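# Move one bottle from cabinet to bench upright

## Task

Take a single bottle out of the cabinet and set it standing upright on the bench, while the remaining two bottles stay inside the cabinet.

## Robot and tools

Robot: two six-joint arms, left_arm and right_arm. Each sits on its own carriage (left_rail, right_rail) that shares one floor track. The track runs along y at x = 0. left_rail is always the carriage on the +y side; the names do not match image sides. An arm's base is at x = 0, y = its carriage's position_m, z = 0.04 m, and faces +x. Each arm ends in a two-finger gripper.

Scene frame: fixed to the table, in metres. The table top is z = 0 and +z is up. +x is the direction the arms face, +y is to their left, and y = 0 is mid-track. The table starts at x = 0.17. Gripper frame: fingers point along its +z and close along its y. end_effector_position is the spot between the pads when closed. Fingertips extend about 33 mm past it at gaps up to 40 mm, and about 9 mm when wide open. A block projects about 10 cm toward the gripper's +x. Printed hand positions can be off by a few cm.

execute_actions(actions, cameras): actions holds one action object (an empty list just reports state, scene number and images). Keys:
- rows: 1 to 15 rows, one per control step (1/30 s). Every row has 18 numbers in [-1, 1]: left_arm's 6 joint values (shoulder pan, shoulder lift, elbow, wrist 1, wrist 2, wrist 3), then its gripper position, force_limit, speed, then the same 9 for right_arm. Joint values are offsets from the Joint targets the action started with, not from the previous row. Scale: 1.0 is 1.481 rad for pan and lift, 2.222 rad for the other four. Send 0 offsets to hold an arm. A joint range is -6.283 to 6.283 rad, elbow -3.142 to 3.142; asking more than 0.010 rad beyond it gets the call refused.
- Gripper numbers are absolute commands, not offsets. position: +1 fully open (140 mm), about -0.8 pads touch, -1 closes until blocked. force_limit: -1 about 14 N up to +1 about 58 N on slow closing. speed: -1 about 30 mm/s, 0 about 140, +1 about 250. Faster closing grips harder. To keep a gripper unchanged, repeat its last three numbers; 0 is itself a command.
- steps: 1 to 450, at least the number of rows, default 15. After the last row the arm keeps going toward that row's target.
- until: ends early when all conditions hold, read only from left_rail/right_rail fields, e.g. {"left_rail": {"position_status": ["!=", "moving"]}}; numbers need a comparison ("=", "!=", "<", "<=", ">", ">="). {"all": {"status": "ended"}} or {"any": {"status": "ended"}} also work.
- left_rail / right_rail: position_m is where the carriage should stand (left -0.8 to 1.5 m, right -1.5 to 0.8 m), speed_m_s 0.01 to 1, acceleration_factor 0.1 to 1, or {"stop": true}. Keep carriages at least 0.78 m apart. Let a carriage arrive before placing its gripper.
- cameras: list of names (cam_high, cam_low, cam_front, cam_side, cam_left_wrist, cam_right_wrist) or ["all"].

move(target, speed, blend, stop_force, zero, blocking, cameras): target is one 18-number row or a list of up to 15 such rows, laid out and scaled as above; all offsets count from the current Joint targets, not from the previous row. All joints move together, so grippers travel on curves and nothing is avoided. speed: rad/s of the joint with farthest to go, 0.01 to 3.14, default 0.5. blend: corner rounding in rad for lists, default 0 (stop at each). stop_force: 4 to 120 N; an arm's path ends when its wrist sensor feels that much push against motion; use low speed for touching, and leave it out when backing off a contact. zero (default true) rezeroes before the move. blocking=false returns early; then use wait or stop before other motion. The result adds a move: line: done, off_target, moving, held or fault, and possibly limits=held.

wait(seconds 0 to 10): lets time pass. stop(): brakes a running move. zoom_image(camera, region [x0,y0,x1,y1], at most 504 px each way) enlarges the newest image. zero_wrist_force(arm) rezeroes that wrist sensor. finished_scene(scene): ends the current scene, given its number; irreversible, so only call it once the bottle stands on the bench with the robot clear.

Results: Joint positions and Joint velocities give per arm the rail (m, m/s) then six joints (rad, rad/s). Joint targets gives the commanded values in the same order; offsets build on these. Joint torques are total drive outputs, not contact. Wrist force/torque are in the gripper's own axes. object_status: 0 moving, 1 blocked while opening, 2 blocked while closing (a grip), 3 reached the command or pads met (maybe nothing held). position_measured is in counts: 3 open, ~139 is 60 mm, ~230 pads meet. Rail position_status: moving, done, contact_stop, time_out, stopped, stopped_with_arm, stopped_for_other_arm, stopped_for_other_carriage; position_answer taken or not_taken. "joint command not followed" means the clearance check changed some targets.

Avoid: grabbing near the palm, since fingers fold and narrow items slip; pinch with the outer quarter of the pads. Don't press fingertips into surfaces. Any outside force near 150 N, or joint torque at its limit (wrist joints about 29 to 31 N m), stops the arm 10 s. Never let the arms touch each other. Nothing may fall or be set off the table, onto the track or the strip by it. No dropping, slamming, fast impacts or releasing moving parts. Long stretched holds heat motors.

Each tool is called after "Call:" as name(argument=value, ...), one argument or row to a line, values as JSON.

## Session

Call:
execute_actions(
  actions=[],
)

Scene clock: 0.00 s.
left_arm: end_effector_position=(+0.3563, +1.0463, +0.5790) position_measured=3 object_status=3 end_effector_quat_wxyz=(+0.000, +0.000, +1.000, +0.000) | right_arm: end_effector_position=(+0.3563, -0.9798, +0.5790) position_measured=3 object_status=3 end_effector_quat_wxyz=(+0.000, +0.000, +1.000, +0.000)
Joint positions: left_arm=[0.968 -0.281 -2.157 1.821 -1.235 -1.571 -0.281] | right_arm=[-1.058 -0.28 -2.157 1.821 -1.235 -1.571 -0.28]
Joint velocities: within noise
Joint torques (N m): no reading
Wrist force (N): no reading
Wrist torque (N m): no reading
Wrist force, peak (N): no reading
Joint targets: left_arm=[0.968 -0.281 -2.157 1.821 -1.235 -1.571 -0.281] | right_arm=[-1.058 -0.280 -2.157 1.821 -1.235 -1.571 -0.280]
Tool commands: left_gripper/position=+1.0 left_gripper/force_limit=+1.0 left_gripper/speed=+1.0 right_gripper/position=+1.0 right_gripper/force_limit=+1.0 right_gripper/speed=+1.0
left_rail: position_m=0.968 position_status=done
right_rail: position_m=-1.058 position_status=done

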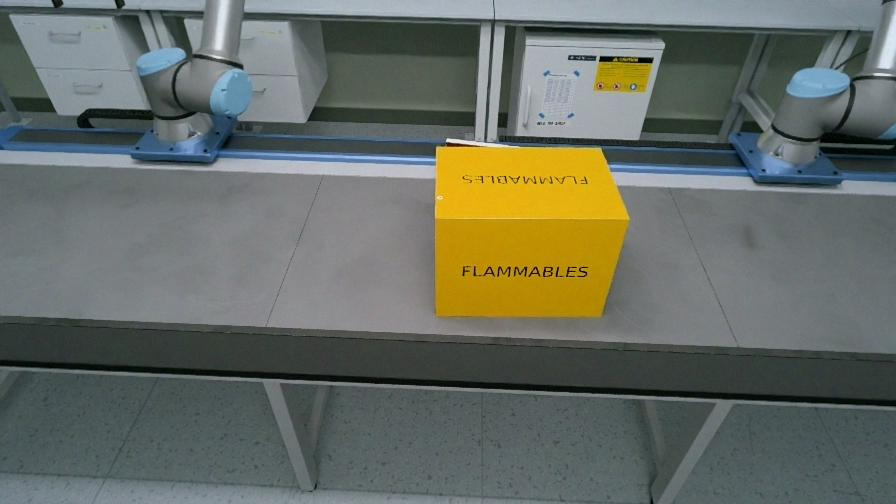

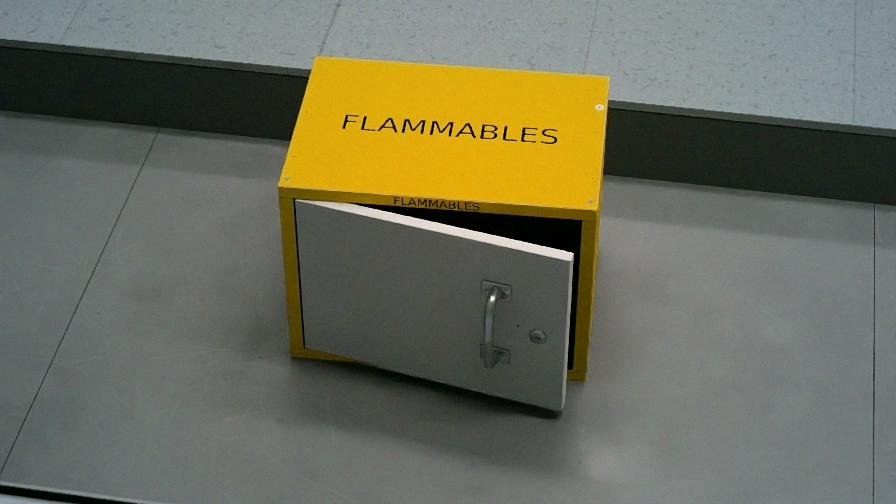

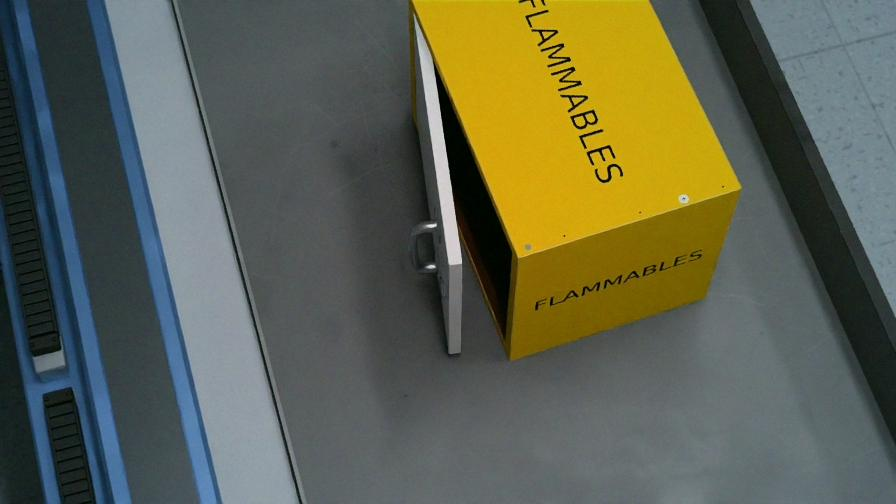

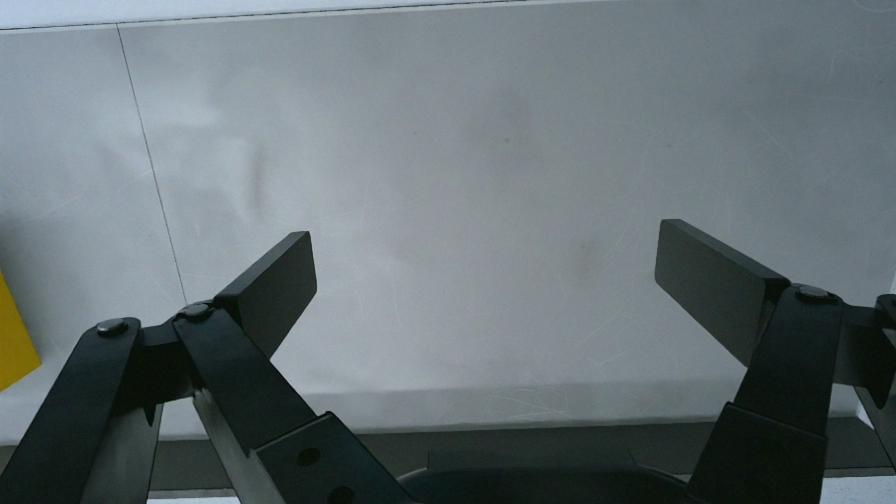

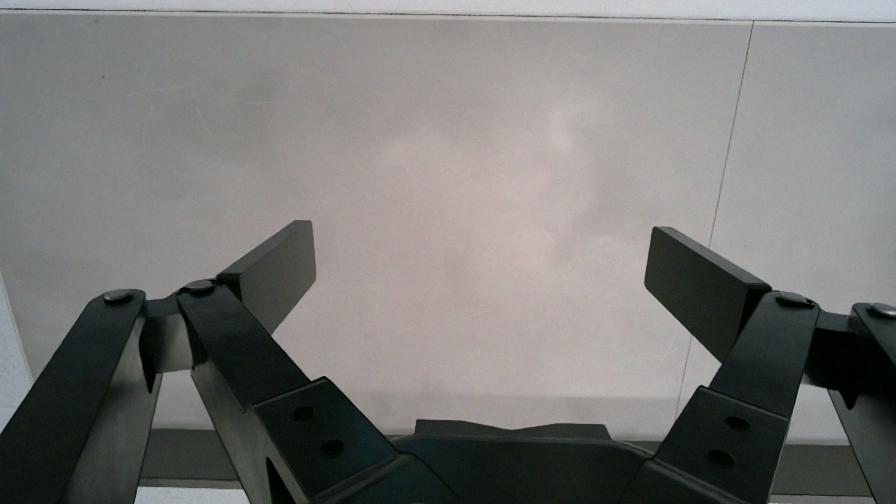

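Call:
execute_actions(
  actions=[
    {"right_rail": {"position_m": -0.2}, "left_rail": {"position_m": 1.2}, "steps": 200, "until": {"all": {"status": "ended"}}},
  ],
  cameras=["cam_right_wrist"],
)

Call:
zoom_image(
  camera="cam_right_wrist",
  region=[420, 30, 896, 270],
)

Scene clock: 34.43 s.
left_arm: end_effector_position=(+0.3563, +1.2786, +0.5790) position_measured=3 object_status=3 end_effector_quat_wxyz=(+0.000, +0.000, +1.000, +0.000) | right_arm: end_effector_position=(+0.3563, -0.1214, +0.5790) position_measured=3 object_status=3 end_effector_quat_wxyz=(+0.000, +0.000, +1.000, +0.000)
Joint positions: left_arm=[1.2 -0.281 -2.157 1.821 -1.235 -1.571 -0.281] | right_arm=[-0.2 -0.28 -2.157 1.821 -1.235 -1.571 -0.28]
Joint torques (N m): left_arm=[2.16 2.85 -51.97 -4.01 -0.45 0.09] | right_arm=[-4.09 2.77 -45.57 -4 -0.11 0.03]
Wrist force (N): left_arm=[0.0 0.1 -0.4] | right_arm=[-0.2 0.0 0.1]
Wrist torque (N m): left_arm=[0.02 0.00 0.01] | right_arm=[-0.01 0.05 0.00]
Wrist force, peak (N): left_arm=[0.2 2.0 0.1] | right_arm=[0.2 -1.6 0.1]
Joint targets: left_arm=[1.200 -0.281 -2.157 1.821 -1.235 -1.571 -0.281] | right_arm=[-0.200 -0.280 -2.157 1.821 -1.235 -1.571 -0.280]
Tool commands: left_gripper/position=+1.0 left_gripper/force_limit=+1.0 left_gripper/speed=+1.0 right_gripper/position=+1.0 right_gripper/force_limit=+1.0 right_gripper/speed=+1.0
left_rail: position_m=1.200 position_status=done
right_rail: position_m=-0.200 position_status=done
Images, in order (width x height): cam_right_wrist 896x504.

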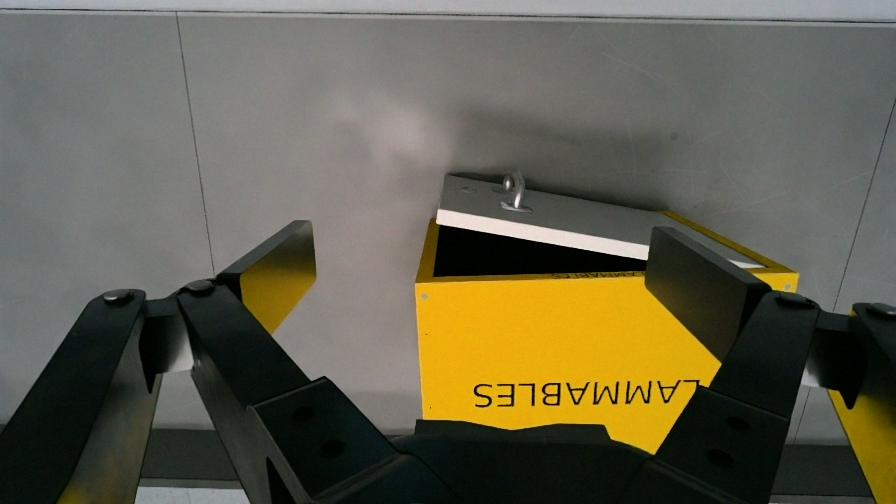

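Scaled by 1.059 from the camera's 896x504 image, which has a finer 1280x720 frame.

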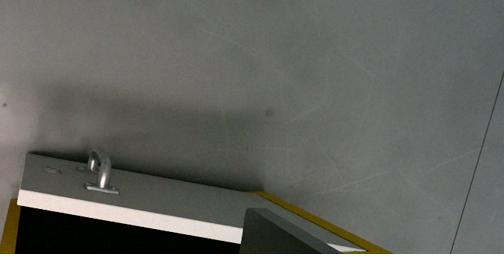

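Call:
move(
  target=[-0.9919,0.3700,0.0105,0.4499,0.6264,0.1265,0.05,-0.05,0, 0.0226,0.0928,0.1519,-0.2137,0,0.0465,-0.9,0,0],
  speed=0.9,
  cameras=["cam_right_wrist", "cam_side", "cam_front"],
)

Call:
zoom_image(
  camera="cam_right_wrist",
  region=[330, 100, 680, 350],
)

Scene clock: 156.43 s.
left_arm: end_effector_position=(+0.4173, +0.6451, +0.5798) position_measured=123 object_status=3 end_effector_quat_wxyz=(+0.000, +0.707, +0.000, +0.707) | right_arm: end_effector_position=(+0.4500, -0.1339, +0.3530) position_measured=233 object_status=3 end_effector_quat_wxyz=(+0.000, +0.035, +0.999, +0.000)
Joint positions: left_arm=[1.2 -1.75 -1.609 1.844 -0.236 -0.179 0.001] | right_arm=[-0.2 -0.247 -2.019 2.158 -1.71 -1.571 -0.177]
Joint torques (N m): left_arm=[-13.29 -29.08 -38.05 3.38 1.59 2.86] | right_arm=[15.77 7.74 -37.86 -8.47 -0.18 3.98]
Wrist force (N): left_arm=[-2.4 -0.2 -2.2] | right_arm=[0.1 -0.3 0.0]
Wrist torque (N m): left_arm=[-0.27 0.42 -0.18] | right_arm=[-0.06 0.02 -0.16]
Wrist force, peak (N): left_arm=[-3.9 3.3 -5.6] | right_arm=[-0.1 -0.3 1.6]
Joint targets: left_arm=[1.200 -1.750 -1.609 1.844 -0.235 -0.179 0.001] | right_arm=[-0.200 -0.247 -2.019 2.158 -1.710 -1.571 -0.177]
left_rail: position_m=1.200 position_status=done
right_rail: position_m=-0.200 position_status=done
move: done
Images, in order (width x height): cam_front 896x504, cam_side 896x504, cam_right_wrist 896x504.

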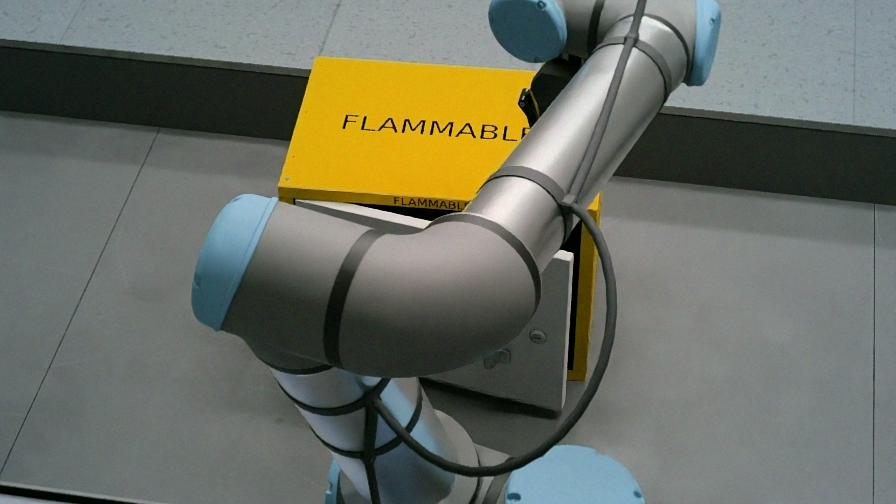

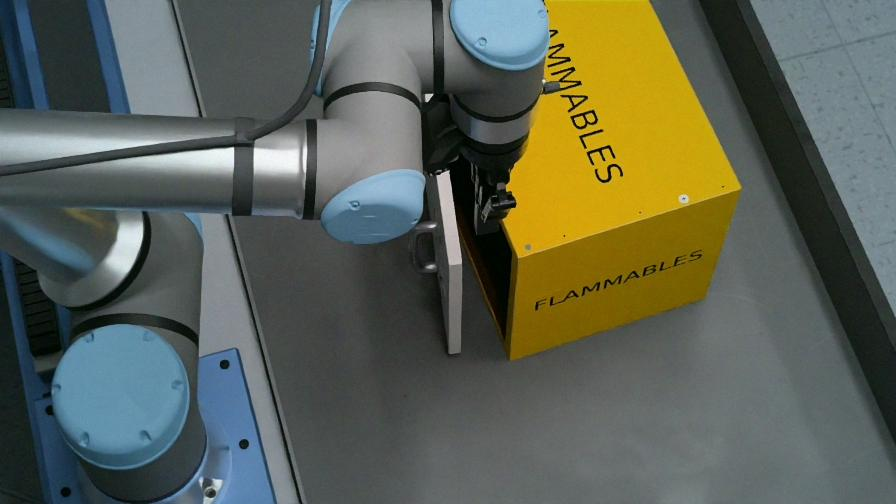

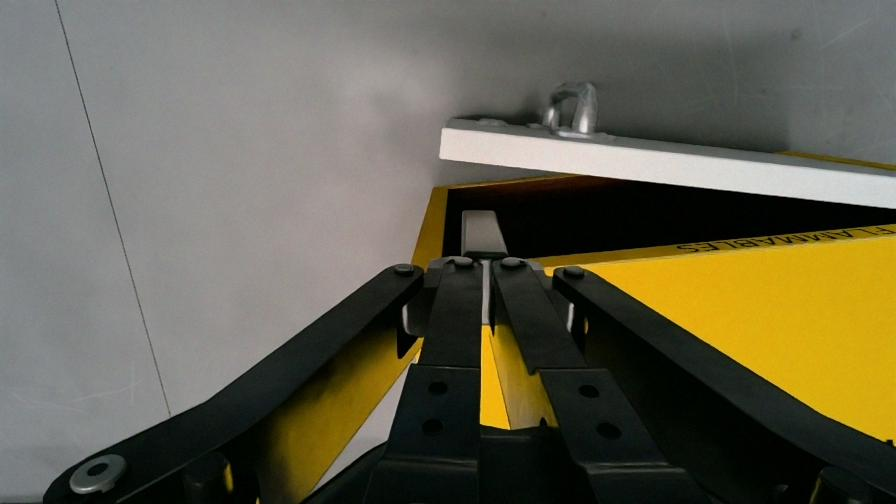

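Scaled by 1.440 from the camera's 896x504 image, which has a finer 1280x720 frame.

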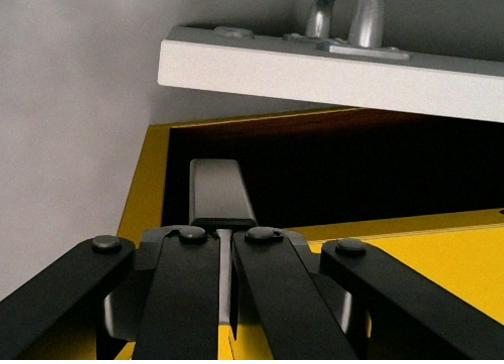

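Call:
move(
  target=[
    [0,0,0,0,0,0,0.05,-0.05,0, -0.0016,0.0099,0.0439,-0.0505,0,-0.0011,-0.9,0,0],
    [0,0,0,0,0,0,0.05,-0.05,0, -0.0016,0.0369,0.0829,-0.1075,0,-0.0011,-0.9,0,0],
    [0,0,0,0,0,0,0.05,-0.05,0, 0.0111,-0.0621,0.1151,-0.0738,0,0.1330,-0.9,0,0],
    [0,0,0,0,0,0,0.05,-0.05,0, 0.0834,-0.1533,0.1374,-0.0352,0,0.2990,-0.9,0,0],
    [0,0,0,0,0,0,0.05,-0.05,0, 0.2205,-0.1783,0.1424,-0.0236,0,0.5082,-0.9,0,0],
    [0,0,0,0,0,0,0.05,-0.05,0, 0.3813,-0.1330,0.1330,-0.0444,0,0.7332,-0.9,0,0],
    [0,0,0,0,0,0,0.05,-0.05,0, 0.5173,-0.0615,0.1149,-0.0739,0,0.9417,-0.9,0,0],
    [0,0,0,0,0,0,0.05,-0.05,0, 0.6247,0.0215,0.0886,-0.1029,0,1.0,-0.9,0,0],
  ],
  speed=[0.15,0.15,0.25,0.4,0.45,0.5,0.45,0.25],
  blend=[0.02,0.01,0.08,0.1,0.1,0.1,0.06,0],
  stop_force=35,
  cameras=["cam_front","cam_side","cam_right_wrist"],
)

Scene clock: 221.53 s.
left_arm: end_effector_position=(+0.4171, +0.6450, +0.5797) position_measured=123 object_status=3 end_effector_quat_wxyz=(+0.000, +0.707, +0.000, +0.707) | right_arm: end_effector_position=(+0.2062, +0.1898, +0.2349) position_measured=233 object_status=3 end_effector_quat_wxyz=(+0.000, +0.631, +0.776, +0.000)
Joint positions: left_arm=[1.2 -1.75 -1.609 1.844 -0.235 -0.179 0.001] | right_arm=[-0.2 0.678 -1.987 2.355 -1.938 -1.571 2.045]
Joint torques (N m): left_arm=[-14.46 -30.83 -37.18 4.21 1.47 2.34] | right_arm=[18.51 6.71 -56.32 -8.9 0.08 4.06]
Wrist force (N): left_arm=[-2.1 0.0 -2.2] | right_arm=[-1.7 -0.2 -0.2]
Wrist torque (N m): left_arm=[-0.22 0.36 -0.18] | right_arm=[-0.01 0.07 -0.06]
Wrist force, peak (N): left_arm=[-2.5 0.6 -2.8] | right_arm=[-2.5 -0.8 -0.4]
Joint targets: left_arm=[1.200 -1.750 -1.609 1.844 -0.235 -0.179 0.001] | right_arm=[-0.200 0.678 -1.987 2.355 -1.938 -1.571 2.045]
left_rail: position_m=1.200 position_status=done
right_rail: position_m=-0.200 position_status=done
move: done
Images, in order (width x height): cam_front 896x504, cam_side 896x504, cam_right_wrist 896x504.

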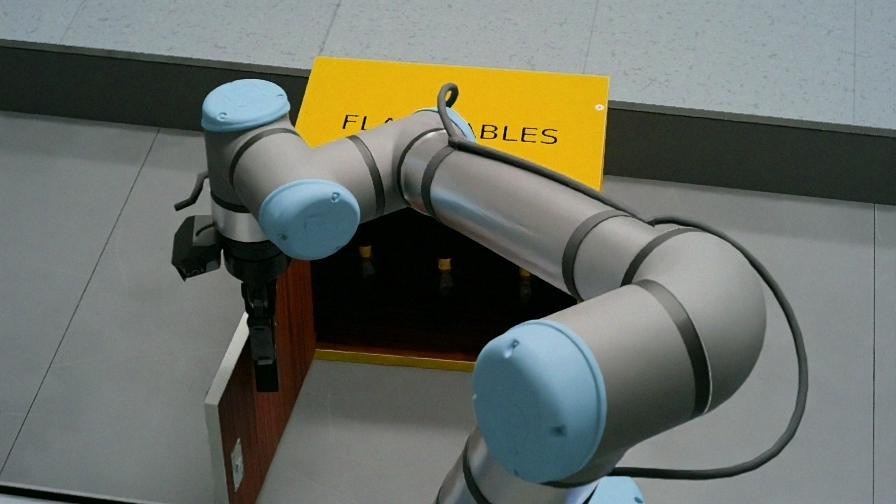

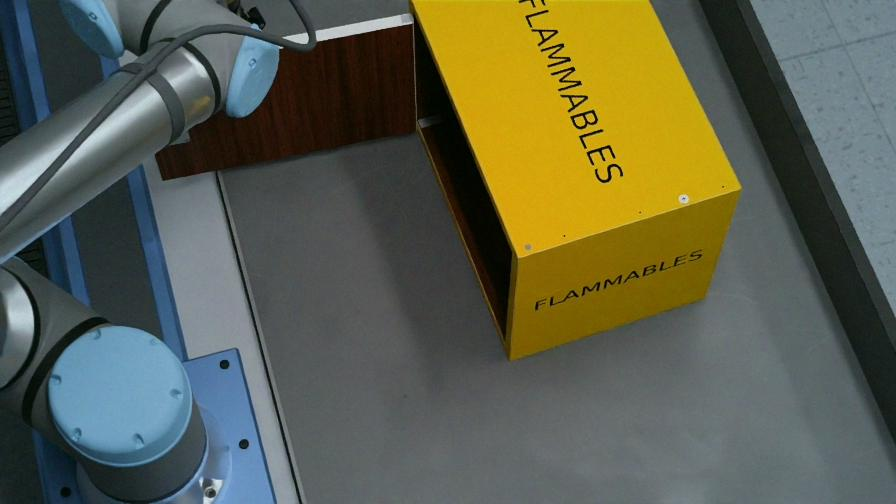

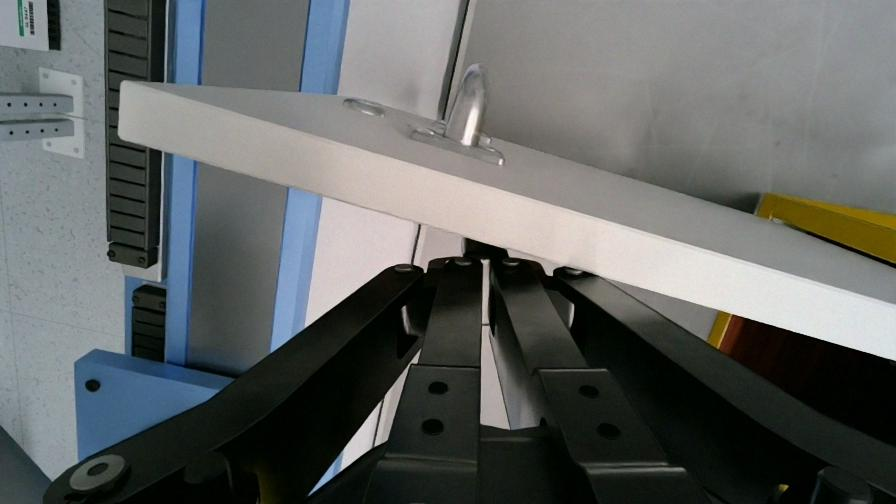

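Call:
execute_actions(
  actions=[
    {"right_rail": {"position_m": -1.1}, "steps": 150, "until": {"right_rail": {"position_status": ["!=", "moving"]}}},
  ],
)

Call:
execute_actions(
  actions=[
    {"left_rail": {"position_m": 0.58}, "steps": 150, "until": {"left_rail": {"position_status": ["!=", "moving"]}}},
  ],
)

Call:
move(
  target=[-0.0236,0.3586,0.1748,-0.4138,-0.0157,0,0.05,-0.05,0, 0,0,0,0,0,0,-0.9,0,0],
  speed=0.7,
  cameras=["cam_left_wrist", "cam_side", "cam_front"],
)

Call:
zoom_image(
  camera="cam_left_wrist",
  region=[236, 80, 716, 400],
)

Scene clock: 297.93 s.
left_arm: end_effector_position=(+0.4171, +0.6450, +0.5797) position_measured=123 object_status=3 end_effector_quat_wxyz=(+0.000, +0.707, +0.000, +0.707) | right_arm: end_effector_position=(+0.2062, -0.7101, +0.2349) position_measured=233 object_status=3 end_effector_quat_wxyz=(+0.000, +0.631, +0.776, +0.000)
Joint positions: left_arm=[1.2 -1.75 -1.609 1.844 -0.235 -0.179 0.001] | right_arm=[-1.1 0.678 -1.987 2.355 -1.939 -1.571 2.045]
Joint torques (N m): left_arm=[-11.74 -29.33 -38.35 4.42 1.75 2.22] | right_arm=[5.82 -15.74 -38.79 -0.35 -0.05 3.87]
Wrist force (N): left_arm=[-1.9 0.1 -1.8] | right_arm=[0.3 -0.4 0.2]
Wrist torque (N m): left_arm=[-0.20 0.31 -0.19] | right_arm=[-0.07 -0.05 -0.12]
Wrist force, peak (N): left_arm=[-2.6 1.1 -2.4] | right_arm=[-2.0 -0.7 0.4]
Joint targets: left_arm=[1.200 -1.750 -1.609 1.844 -0.235 -0.179 0.001] | right_arm=[-1.100 0.678 -1.987 2.355 -1.938 -1.571 2.045]
Tool commands: left_gripper/position=+0.05 left_gripper/force_limit=-0.05 left_gripper/speed=+0.0 right_gripper/position=-0.9 right_gripper/force_limit=+0.0 right_gripper/speed=+0.0
left_rail: position_m=1.200 position_status=done
right_rail: position_m=-1.100 position_status=done

Scene clock: 300.27 s.
left_arm: end_effector_position=(+0.4171, +0.0250, +0.5797) position_measured=123 object_status=3 end_effector_quat_wxyz=(+0.000, +0.707, +0.000, +0.707) | right_arm: end_effector_position=(+0.2062, -0.7102, +0.2349) position_measured=233 object_status=3 end_effector_quat_wxyz=(+0.000, +0.631, +0.776, +0.000)
Joint positions: left_arm=[0.58 -1.75 -1.609 1.844 -0.235 -0.179 0.001] | right_arm=[-1.1 0.678 -1.987 2.355 -1.938 -1.571 2.045]
Joint torques (N m): left_arm=[0.08 -49.24 -54.69 -1.79 -0.46 1.87] | right_arm=[-7.49 -28.44 -38.55 -0.49 -0.04 3.74]
Wrist force (N): left_arm=[-2.2 0.5 -2.0] | right_arm=[0.3 -0.5 0.0]
Wrist torque (N m): left_arm=[-0.11 0.37 -0.18] | right_arm=[-0.09 -0.05 -0.12]
Wrist force, peak (N): left_arm=[-2.5 1.2 -2.9] | right_arm=[0.5 -0.7 0.4]
Joint targets: left_arm=[0.580 -1.750 -1.609 1.844 -0.235 -0.179 0.001] | right_arm=[-1.100 0.678 -1.987 2.355 -1.938 -1.571 2.045]
Tool commands: left_gripper/position=+0.05 left_gripper/force_limit=-0.05 left_gripper/speed=+0.0 right_gripper/position=-0.9 right_gripper/force_limit=+0.0 right_gripper/speed=+0.0
left_rail: position_m=0.580 position_status=done
right_rail: position_m=-1.100 position_status=done

Scene clock: 302.30 s.
left_arm: end_effector_position=(+0.4001, +0.0339, +0.1177) position_measured=123 object_status=3 end_effector_quat_wxyz=(+0.000, +0.707, +0.000, +0.707) | right_arm: end_effector_position=(+0.2062, -0.7102, +0.2349) position_measured=233 object_status=3 end_effector_quat_wxyz=(+0.000, +0.631, +0.776, +0.000)
Joint positions: left_arm=[0.58 -1.785 -1.078 2.233 -1.155 -0.214 0.001] | right_arm=[-1.1 0.678 -1.987 2.355 -1.938 -1.571 2.045]
Joint torques (N m): left_arm=[-12.97 -44.57 -9.19 -2.37 -2.03 1.9] | right_arm=[-17.14 -27.2 -38.74 -0.62 -0.22 3.85]
Wrist force (N): left_arm=[-2.1 0.3 -2.5] | right_arm=[0.2 -0.3 -0.3]
Wrist torque (N m): left_arm=[-0.18 0.35 -0.18] | right_arm=[-0.06 -0.03 -0.12]
Wrist force, peak (N): left_arm=[-4.7 -0.6 -2.3] | right_arm=[0.3 -0.6 0.3]
Joint targets: left_arm=[0.580 -1.785 -1.078 2.233 -1.155 -0.214 0.001] | right_arm=[-1.100 0.678 -1.987 2.355 -1.938 -1.571 2.045]
left_rail: position_m=0.580 position_status=done
right_rail: position_m=-1.100 position_status=done
move: done
Images, in order (width x height): cam_front 896x504, cam_side 896x504, cam_left_wrist 896x504.

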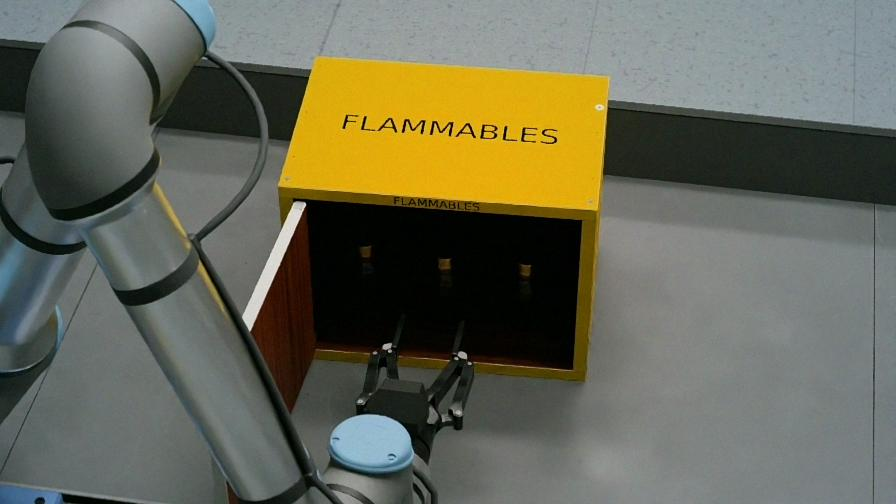

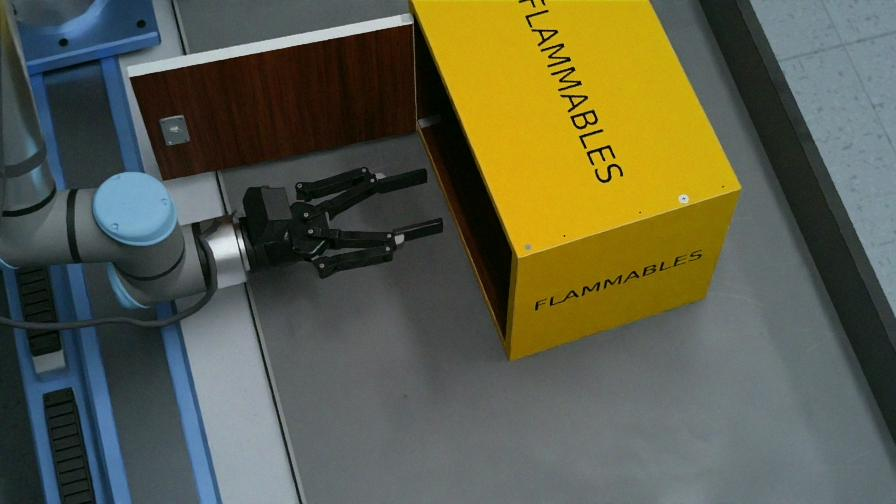

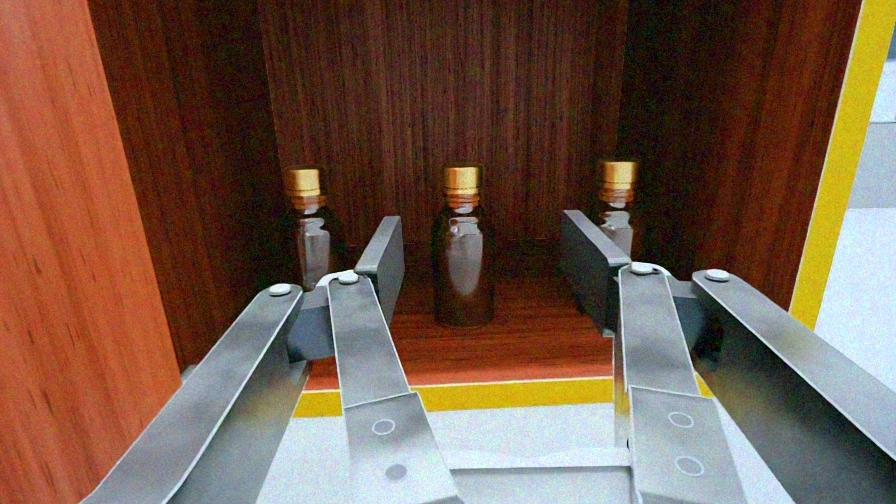

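Scaled by 1.050 from the camera's 896x504 image, which has a finer 1280x720 frame.

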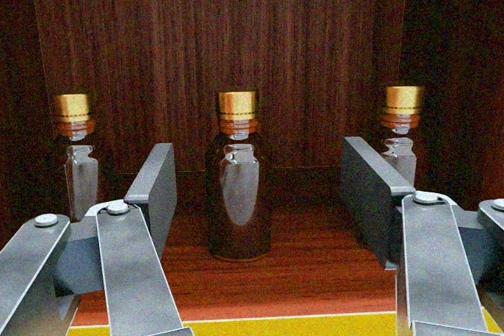

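Call:
move(
  target=[
    [0.0878,0.0058,-0.0031,-0.0008,0.0586,0,0.05,-0.05,0, 0,0,0,0,0,0,-0.9,0,0],
    [0.1737,0.0176,-0.0208,0.0091,0.1158,0,0.05,-0.05,0, 0,0,0,0,0,0,-0.9,0,0],
  ],
  speed=[0.2,0.15],
  blend=[0.03,0],
  stop_force=15,
  cameras=["cam_left_wrist"],
)

Call:
zoom_image(
  camera="cam_left_wrist",
  region=[300, 100, 660, 460],
)

Scene clock: 348.60 s.
left_arm: end_effector_position=(+0.5382, +0.0427, +0.1146) position_measured=123 object_status=3 end_effector_quat_wxyz=(+0.000, +0.707, +0.000, +0.707) | right_arm: end_effector_position=(+0.2062, -0.7102, +0.2349) position_measured=233 object_status=3 end_effector_quat_wxyz=(+0.000, +0.631, +0.776, +0.000)
Joint positions: left_arm=[0.58 -1.527 -1.051 2.186 -1.135 0.043 0.001] | right_arm=[-1.1 0.678 -1.987 2.355 -1.938 -1.571 2.045]
Joint torques (N m): left_arm=[15.22 -52 -31.26 2.92 1.66 0.21] | right_arm=[-16.24 -28.22 -38.72 -0.29 -0.17 3.71]
Wrist force (N): left_arm=[-1.8 0.6 -2.0] | right_arm=[0.1 -0.5 0.3]
Wrist torque (N m): left_arm=[-0.11 0.28 -0.19] | right_arm=[-0.10 0.00 -0.11]
Wrist force, peak (N): left_arm=[-2.3 1.2 -3.8] | right_arm=[0.5 -0.7 0.0]
Joint targets: left_arm=[0.580 -1.527 -1.051 2.186 -1.135 0.043 0.001] | right_arm=[-1.100 0.678 -1.987 2.355 -1.938 -1.571 2.045]
left_rail: position_m=0.580 position_status=done
right_rail: position_m=-1.100 position_status=done
move: done
Images, in order (width x height): cam_left_wrist 896x504.

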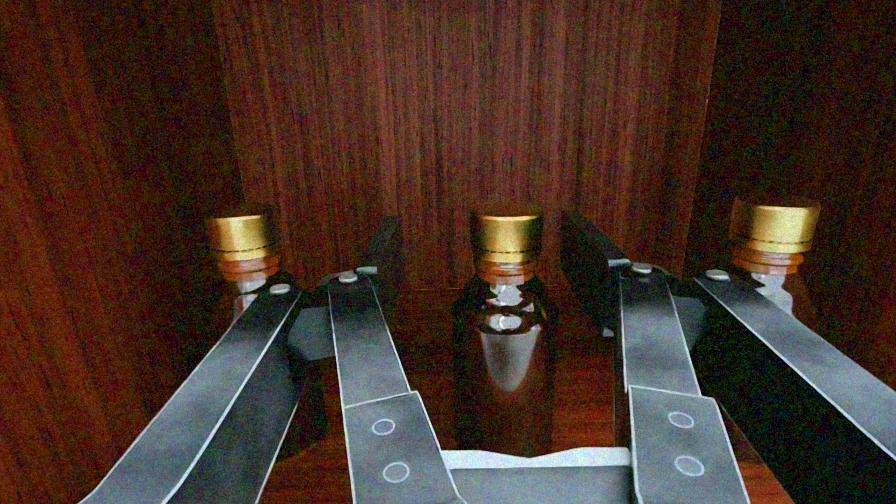

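Scaled by 1.400 from the camera's 896x504 image, which has a finer 1280x720 frame.

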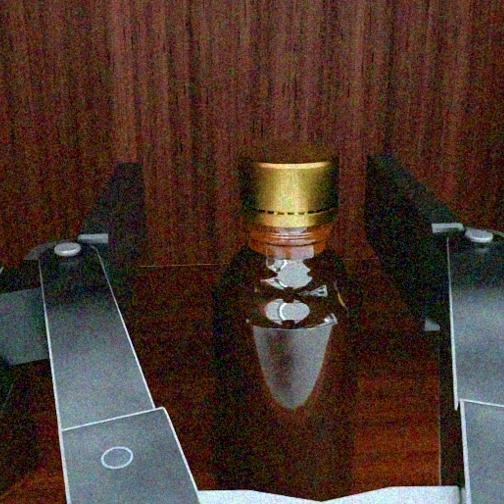

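Call:
move(
  target=[
    [-0.0078,0.0047,-0.0072,0.0041,-0.0052,0,0.05,-0.05,0, 0,0,0,0,0,0,-0.9,0,0],
    [-0.0078,0.0047,-0.0072,0.0041,-0.0052,0,-1,-0.05,-1, 0,0,0,0,0,0,-0.9,0,0],
    [-0.0078,-0.0310,-0.0086,0.0293,-0.0052,0,-1,-0.05,-1, 0,0,0,0,0,0,-0.9,0,0],
  ],
  speed=[0.05,0.1,0.06],
  cameras=["cam_left_wrist"],
)

Scene clock: 374.80 s.
left_arm: end_effector_position=(+0.5322, +0.0320, +0.1447) position_measured=187 object_status=2 end_effector_quat_wxyz=(+0.000, +0.707, +0.000, +0.707) | right_arm: end_effector_position=(+0.2062, -0.7102, +0.2349) position_measured=233 object_status=3 end_effector_quat_wxyz=(+0.000, +0.631, +0.776, +0.000)
Joint positions: left_arm=[0.58 -1.539 -1.097 2.167 -1.07 0.032 0.001] | right_arm=[-1.1 0.678 -1.987 2.355 -1.938 -1.571 2.045]
Joint torques (N m): left_arm=[-12.64 -75.59 -34.94 3.14 -0.96 -0.45] | right_arm=[-17.66 -29.17 -38.69 -0.38 -0.11 3.72]
Wrist force (N): left_arm=[-4.6 0.5 -2.1] | right_arm=[0.1 -0.3 0.0]
Wrist torque (N m): left_arm=[-0.11 0.27 -0.19] | right_arm=[-0.07 -0.01 -0.12]
Wrist force, peak (N): left_arm=[5.1 0.0 -2.9] | right_arm=[0.4 -0.8 0.1]
Joint targets: left_arm=[0.580 -1.539 -1.097 2.167 -1.069 0.032 0.001] | right_arm=[-1.100 0.678 -1.987 2.355 -1.938 -1.571 2.045]
left_rail: position_m=0.580 position_status=done
right_rail: position_m=-1.100 position_status=done
move: done
Images, in order (width x height): cam_left_wrist 896x504.

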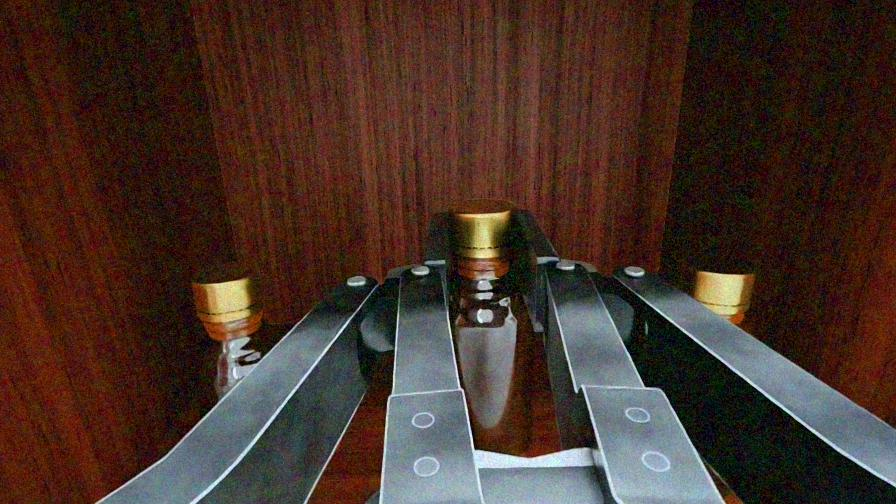

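Call:
move(
  target=[
    [-0.1146,-0.0150,0.0203,-0.0103,-0.0764,0,-1,-0.05,-1, 0,0,0,0,0,0,-0.9,0,0],
    [-0.2148,-0.0199,0.0270,-0.0138,-0.1432,0,-1,-0.05,-1, 0,0,0,0,0,0,-0.9,0,0],
    [-0.1831,0.2111,-0.2630,0.1223,-0.1221,0,-1,-0.05,-1, 0,0,0,0,0,0,-0.9,0,0],
    [-0.1831,0.2282,-0.2626,0.1105,-0.1221,0,-1,-0.05,-1, 0,0,0,0,0,0,-0.9,0,0],
  ],
  speed=[0.2,0.22,0.35,0.06],
  blend=[0.04,0.03,0.01,0],
  cameras=["cam_front","cam_left_wrist"],
)

Call:
move(
  target=[0,0.0072,0.0002,-0.0050,0,0,-1,-0.05,-1, 0,0,0,0,0,0,-0.9,0,0],
  speed=0.01,
  stop_force=4,
)

Scene clock: 429.27 s.
left_arm: end_effector_position=(+0.3124, -0.2699, +0.1033) position_measured=187 object_status=2 end_effector_quat_wxyz=(+0.000, +0.707, +0.000, +0.707) end_effector_velocity=(+0.000, +0.000, -0.004) end_effector_angular_velocity=(+0.002, -0.001, +0.000) | right_arm: end_effector_position=(+0.2062, -0.7102, +0.2349) position_measured=233 object_status=3 end_effector_quat_wxyz=(+0.000, +0.631, +0.776, +0.000)
Joint positions: left_arm=[0.58 -1.81 -0.76 1.584 -0.824 -0.239 0.001] | right_arm=[-1.1 0.678 -1.987 2.355 -1.938 -1.571 2.045]
Joint velocities: left_arm=[0 0 0.005 0 -0.002 0 0] | right_arm=[within noise]
Joint torques (N m): left_arm=[16.04 -83.96 -43.49 -1.62 2.28 -0.52] | right_arm=[-18.39 -26.82 -38.75 -0.59 -0.16 3.76]
Wrist force (N): left_arm=[-4.6 -0.4 -2.4] | right_arm=[-0.3 -0.5 -0.1]
Wrist torque (N m): left_arm=[-0.30 0.27 -0.20] | right_arm=[-0.10 0.08 -0.12]
Wrist force, peak (N): left_arm=[-5.1 0.3 -3.0] | right_arm=[0.7 -0.6 0.2]
Joint targets: left_arm=[0.580 -1.810 -0.759 1.584 -0.824 -0.239 0.001] | right_arm=[-1.100 0.678 -1.987 2.355 -1.938 -1.571 2.045]
left_rail: position_m=0.580 position_status=done
right_rail: position_m=-1.100 position_status=done
move: done
Images, in order (width x height): cam_front 896x504, cam_left_wrist 896x504.

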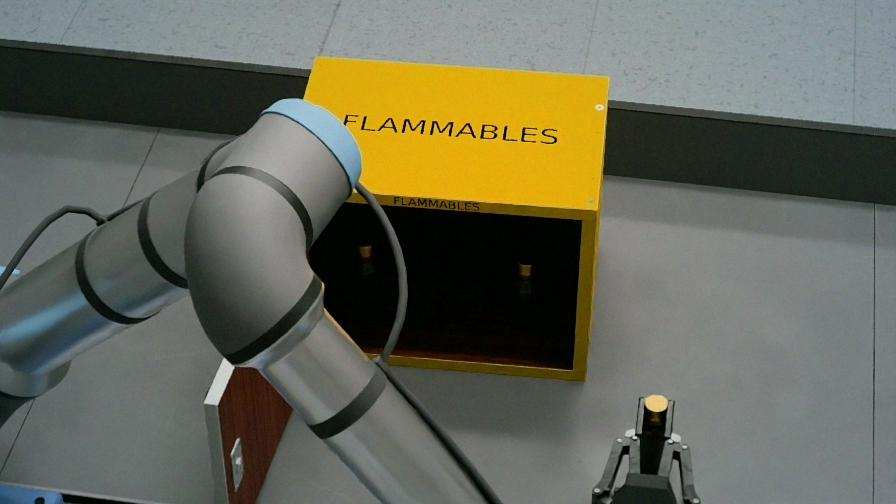

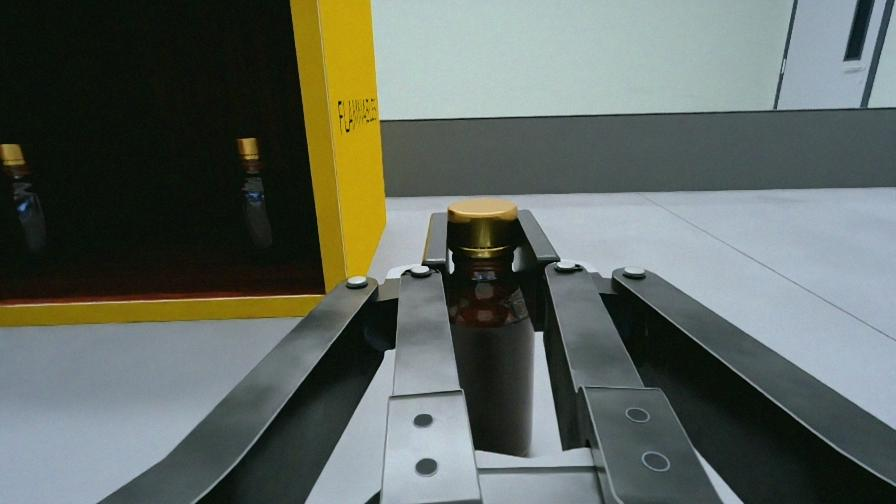

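Scene clock: 431.10 s.
left_arm: end_effector_position=(+0.3124, -0.2698, +0.0979) position_measured=187 object_status=2 end_effector_quat_wxyz=(+0.000, +0.707, +0.000, +0.707) | right_arm: end_effector_position=(+0.2062, -0.7102, +0.2349) position_measured=233 object_status=3 end_effector_quat_wxyz=(+0.000, +0.631, +0.776, +0.000)
Joint positions: left_arm=[0.58 -1.81 -0.753 1.584 -0.83 -0.239 0.001] | right_arm=[-1.1 0.678 -1.987 2.355 -1.938 -1.571 2.045]
Joint torques (N m): left_arm=[14.43 -107.62 -27.59 4.06 -1.67 -1.04] | right_arm=[-16.65 -28.11 -38.22 -0.4 -0.3 3.53]
Wrist force (N): left_arm=[-3.4 -2.1 -2.5] | right_arm=[0.1 -0.5 -0.1]
Wrist torque (N m): left_arm=[-0.45 0.56 -0.05] | right_arm=[-0.09 0.00 -0.12]
Wrist force, peak (N): left_arm=[7.4 1.8 -3.4] | right_arm=[0.1 -0.5 0.5]
Joint targets: left_arm=[0.580 -1.810 -0.753 1.584 -0.830 -0.239 0.001] | right_arm=[-1.100 0.678 -1.987 2.355 -1.938 -1.571 2.045]
left_rail: position_m=0.580 position_status=done
right_rail: position_m=-1.100 position_status=done
move: contact (left_arm)

Call:
move(
  target=[
    [0,0,0,0,0,0,0.05,-0.05,-1, 0,0,0,0,0,0,-0.9,0,0],
    [-0.0862,0.0084,-0.0123,0.0063,-0.0575,0,0.05,-0.05,-1, 0,0,0,0,0,0,-0.9,0,0],
    [0.0409,-0.5780,0.1170,0.2678,0.0273,0,0.05,-0.05,-1, 0,0,0,0,0,0,-0.9,0,0],
    [0.3436,-0.9334,0.2070,-0.2923,-0.5991,0.1600,-0.9,0,0, 0,0,0,0,0,0,-0.9,0,0],
  ],
  speed=[0.1,0.12,0.6,0.9],
  blend=[0,0.02,0.2,0],
  cameras=["cam_front","cam_side","cam_left_wrist"],
)

Scene clock: 520.87 s.
left_arm: end_effector_position=(+0.2641, +0.2783, +0.4502) position_measured=233 object_status=3 end_effector_quat_wxyz=(+0.000, +0.737, +0.676, +0.000) | right_arm: end_effector_position=(+0.2062, -0.7102, +0.2349) position_measured=233 object_status=3 end_effector_quat_wxyz=(+0.000, +0.631, +0.776, +0.000)
Joint positions: left_arm=[0.58 -1.301 -2.136 2.044 -1.48 -1.571 0.356] | right_arm=[-1.1 0.678 -1.987 2.355 -1.938 -1.571 2.045]
Joint torques (N m): left_arm=[15.81 -10.9 -42.91 -8.69 -2.43 2.36] | right_arm=[-16.83 -28.23 -37.55 -0.43 -0.28 3.67]
Wrist force (N): left_arm=[-0.4 -1.1 -0.1] | right_arm=[0.2 -0.5 0.2]
Wrist torque (N m): left_arm=[-0.27 0.10 -0.06] | right_arm=[-0.09 -0.03 -0.12]
Wrist force, peak (N): left_arm=[-6.7 0.2 -3.3] | right_arm=[0.5 -0.5 0.4]
Joint targets: left_arm=[0.580 -1.301 -2.136 2.044 -1.480 -1.571 0.356] | right_arm=[-1.100 0.678 -1.987 2.355 -1.938 -1.571 2.045]
left_rail: position_m=0.580 position_status=done
right_rail: position_m=-1.100 position_status=done
move: done
Images, in order (width x height): cam_front 896x504, cam_side 896x504, cam_left_wrist 896x504.

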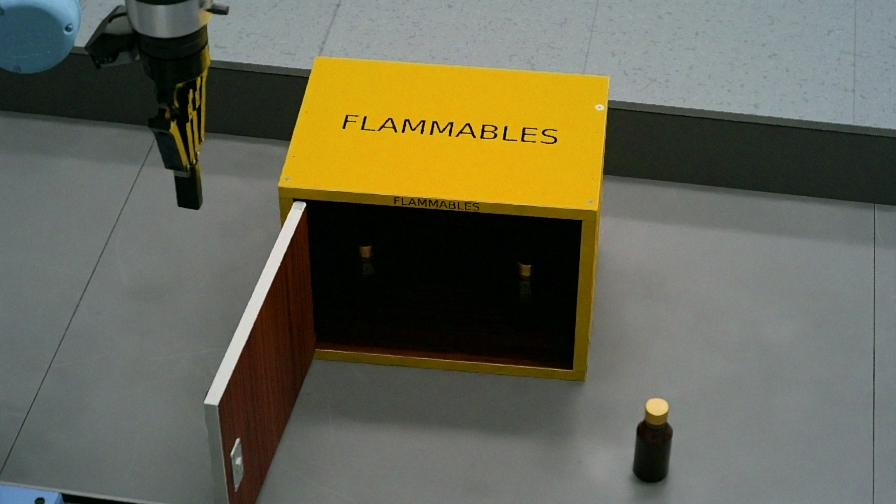

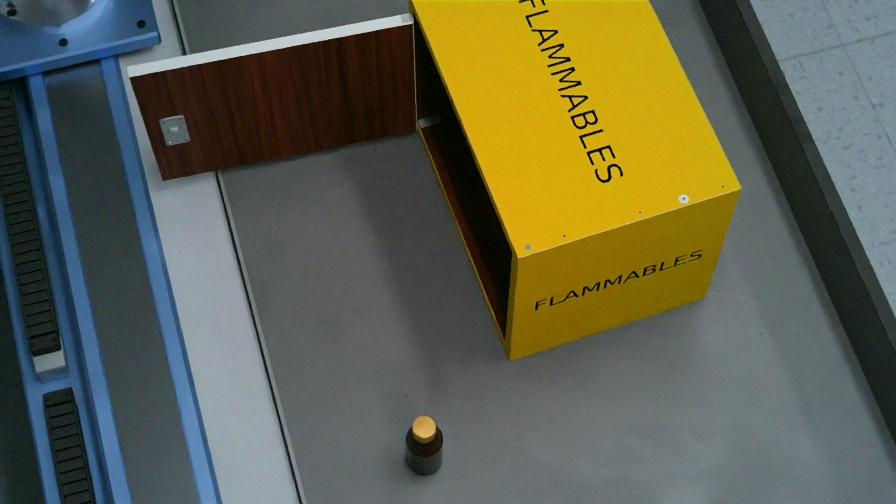

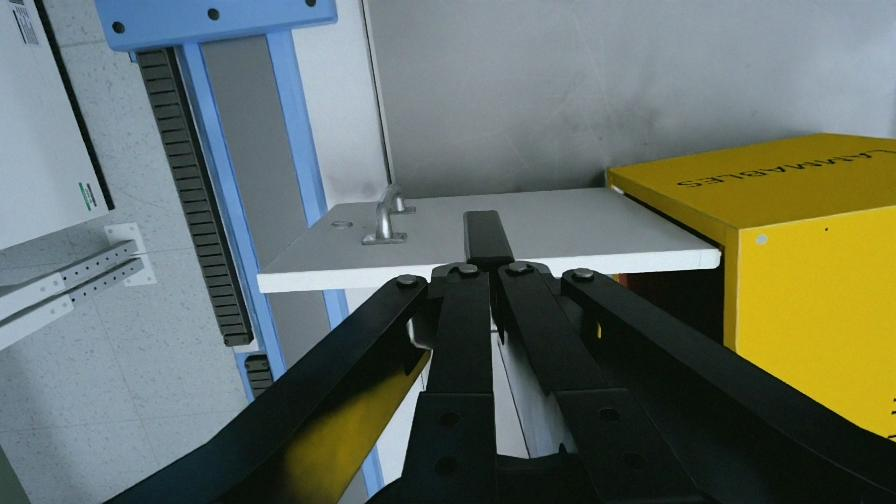

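Call:
move(
  target=[
    [0,0.0244,0.1479,-0.1642,0,0,-0.9,0,0, 0,0,0,0,0,0,-0.9,0,0],
    [-0.0265,0.0775,0.1311,-0.1828,0,-0.0177,-0.9,0,0, 0,0,0,0,0,0,-0.9,0,0],
    [-0.0478,0.1648,0.0979,-0.2077,0,-0.1890,-0.9,0,0, 0,0,0,0,0,0,-0.9,0,0],
    [-0.0330,0.2571,0.0541,-0.2254,0,-0.3362,-0.9,0,0, 0,0,0,0,0,0,-0.9,0,0],
    [0.0042,0.3415,0.0059,-0.2335,0,-0.4685,-0.9,0,0, 0,0,0,0,0,0,-0.9,0,0],
    [0.0547,0.4120,-0.0409,-0.2337,0,-0.5919,-0.9,0,0, 0,0,0,0,0,0,-0.9,0,0],
    [0.0976,0.4546,-0.0719,-0.2311,0,-0.6811,-0.9,0,0, 0,0,0,0,0,0,-0.9,0,0],
    [0.1140,0.4674,-0.0815,-0.2300,0,-0.6973,-0.9,0,0, 0,0,0,0,0,0,-0.9,0,0],
  ],
  speed=[0.35,0.1,0.38,0.36,0.32,0.25,0.13,0.05],
  blend=[0.02,0.03,0.08,0.08,0.08,0.05,0.02,0],
  stop_force=20,
  cameras=["cam_front","cam_side","cam_left_wrist"],
)

Scene clock: 542.53 s.
left_arm: end_effector_position=(+0.4555, +0.0021, +0.2553) position_measured=233 object_status=3 end_effector_quat_wxyz=(+0.000, -0.018, +1.000, +0.000) | right_arm: end_effector_position=(+0.2062, -0.7102, +0.2349) position_measured=233 object_status=3 end_effector_quat_wxyz=(+0.000, +0.631, +0.776, +0.000)
Joint positions: left_arm=[0.58 -1.142 -1.451 1.872 -1.992 -1.571 -1.179] | right_arm=[-1.1 0.678 -1.987 2.355 -1.938 -1.571 2.045]
Joint torques (N m): left_arm=[-14.32 -69.08 -38.96 -8.94 -0.92 1.53] | right_arm=[-16.02 -27.75 -39.01 -0.22 -0.45 3.31]
Wrist force (N): left_arm=[0.0 0.7 1.1] | right_arm=[0.3 -0.5 0.2]
Wrist torque (N m): left_arm=[0.10 0.07 0.04] | right_arm=[-0.10 -0.04 -0.12]
Wrist force, peak (N): left_arm=[30.8 1.9 -7.5] | right_arm=[0.1 -0.7 0.4]
Joint targets: left_arm=[0.580 -1.142 -1.451 1.872 -1.992 -1.571 -1.179] | right_arm=[-1.100 0.678 -1.987 2.355 -1.938 -1.571 2.045]
left_rail: position_m=0.580 position_status=done
right_rail: position_m=-1.100 position_status=done
move: contact (left_arm); path passed 7 of 8 targets; blend cut to 0.018 rad at target 7; left_arm: the wrist 3 is farthest, 0.015 rad from its target
Images, in order (width x height): cam_front 896x504, cam_side 896x504, cam_left_wrist 896x504.

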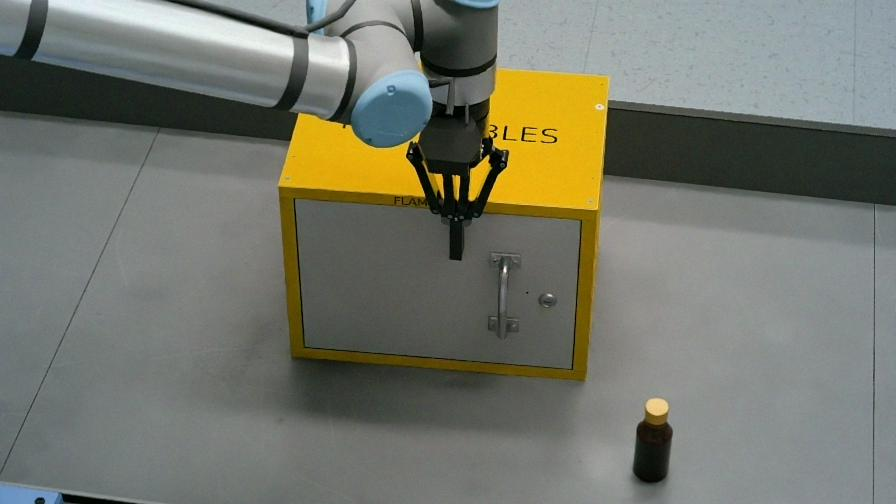

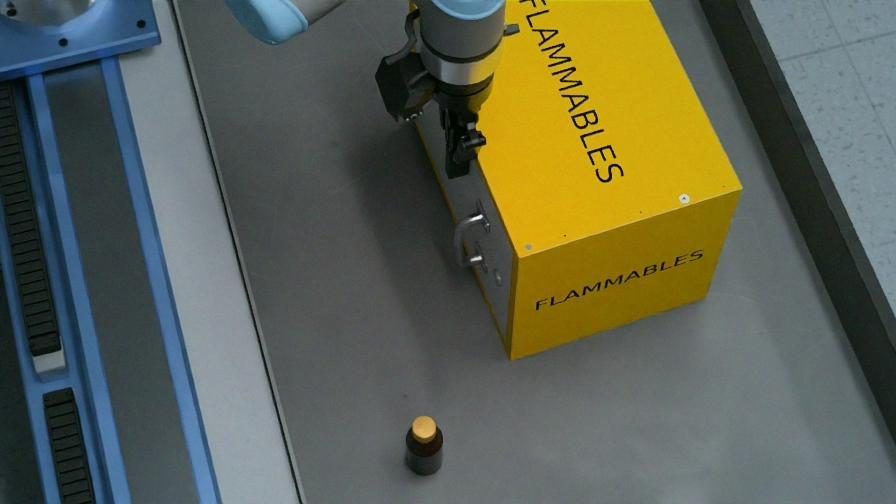

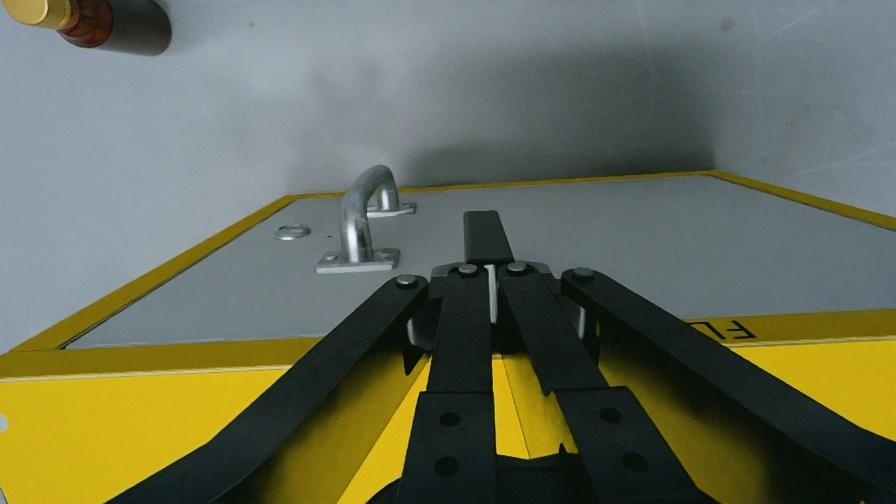

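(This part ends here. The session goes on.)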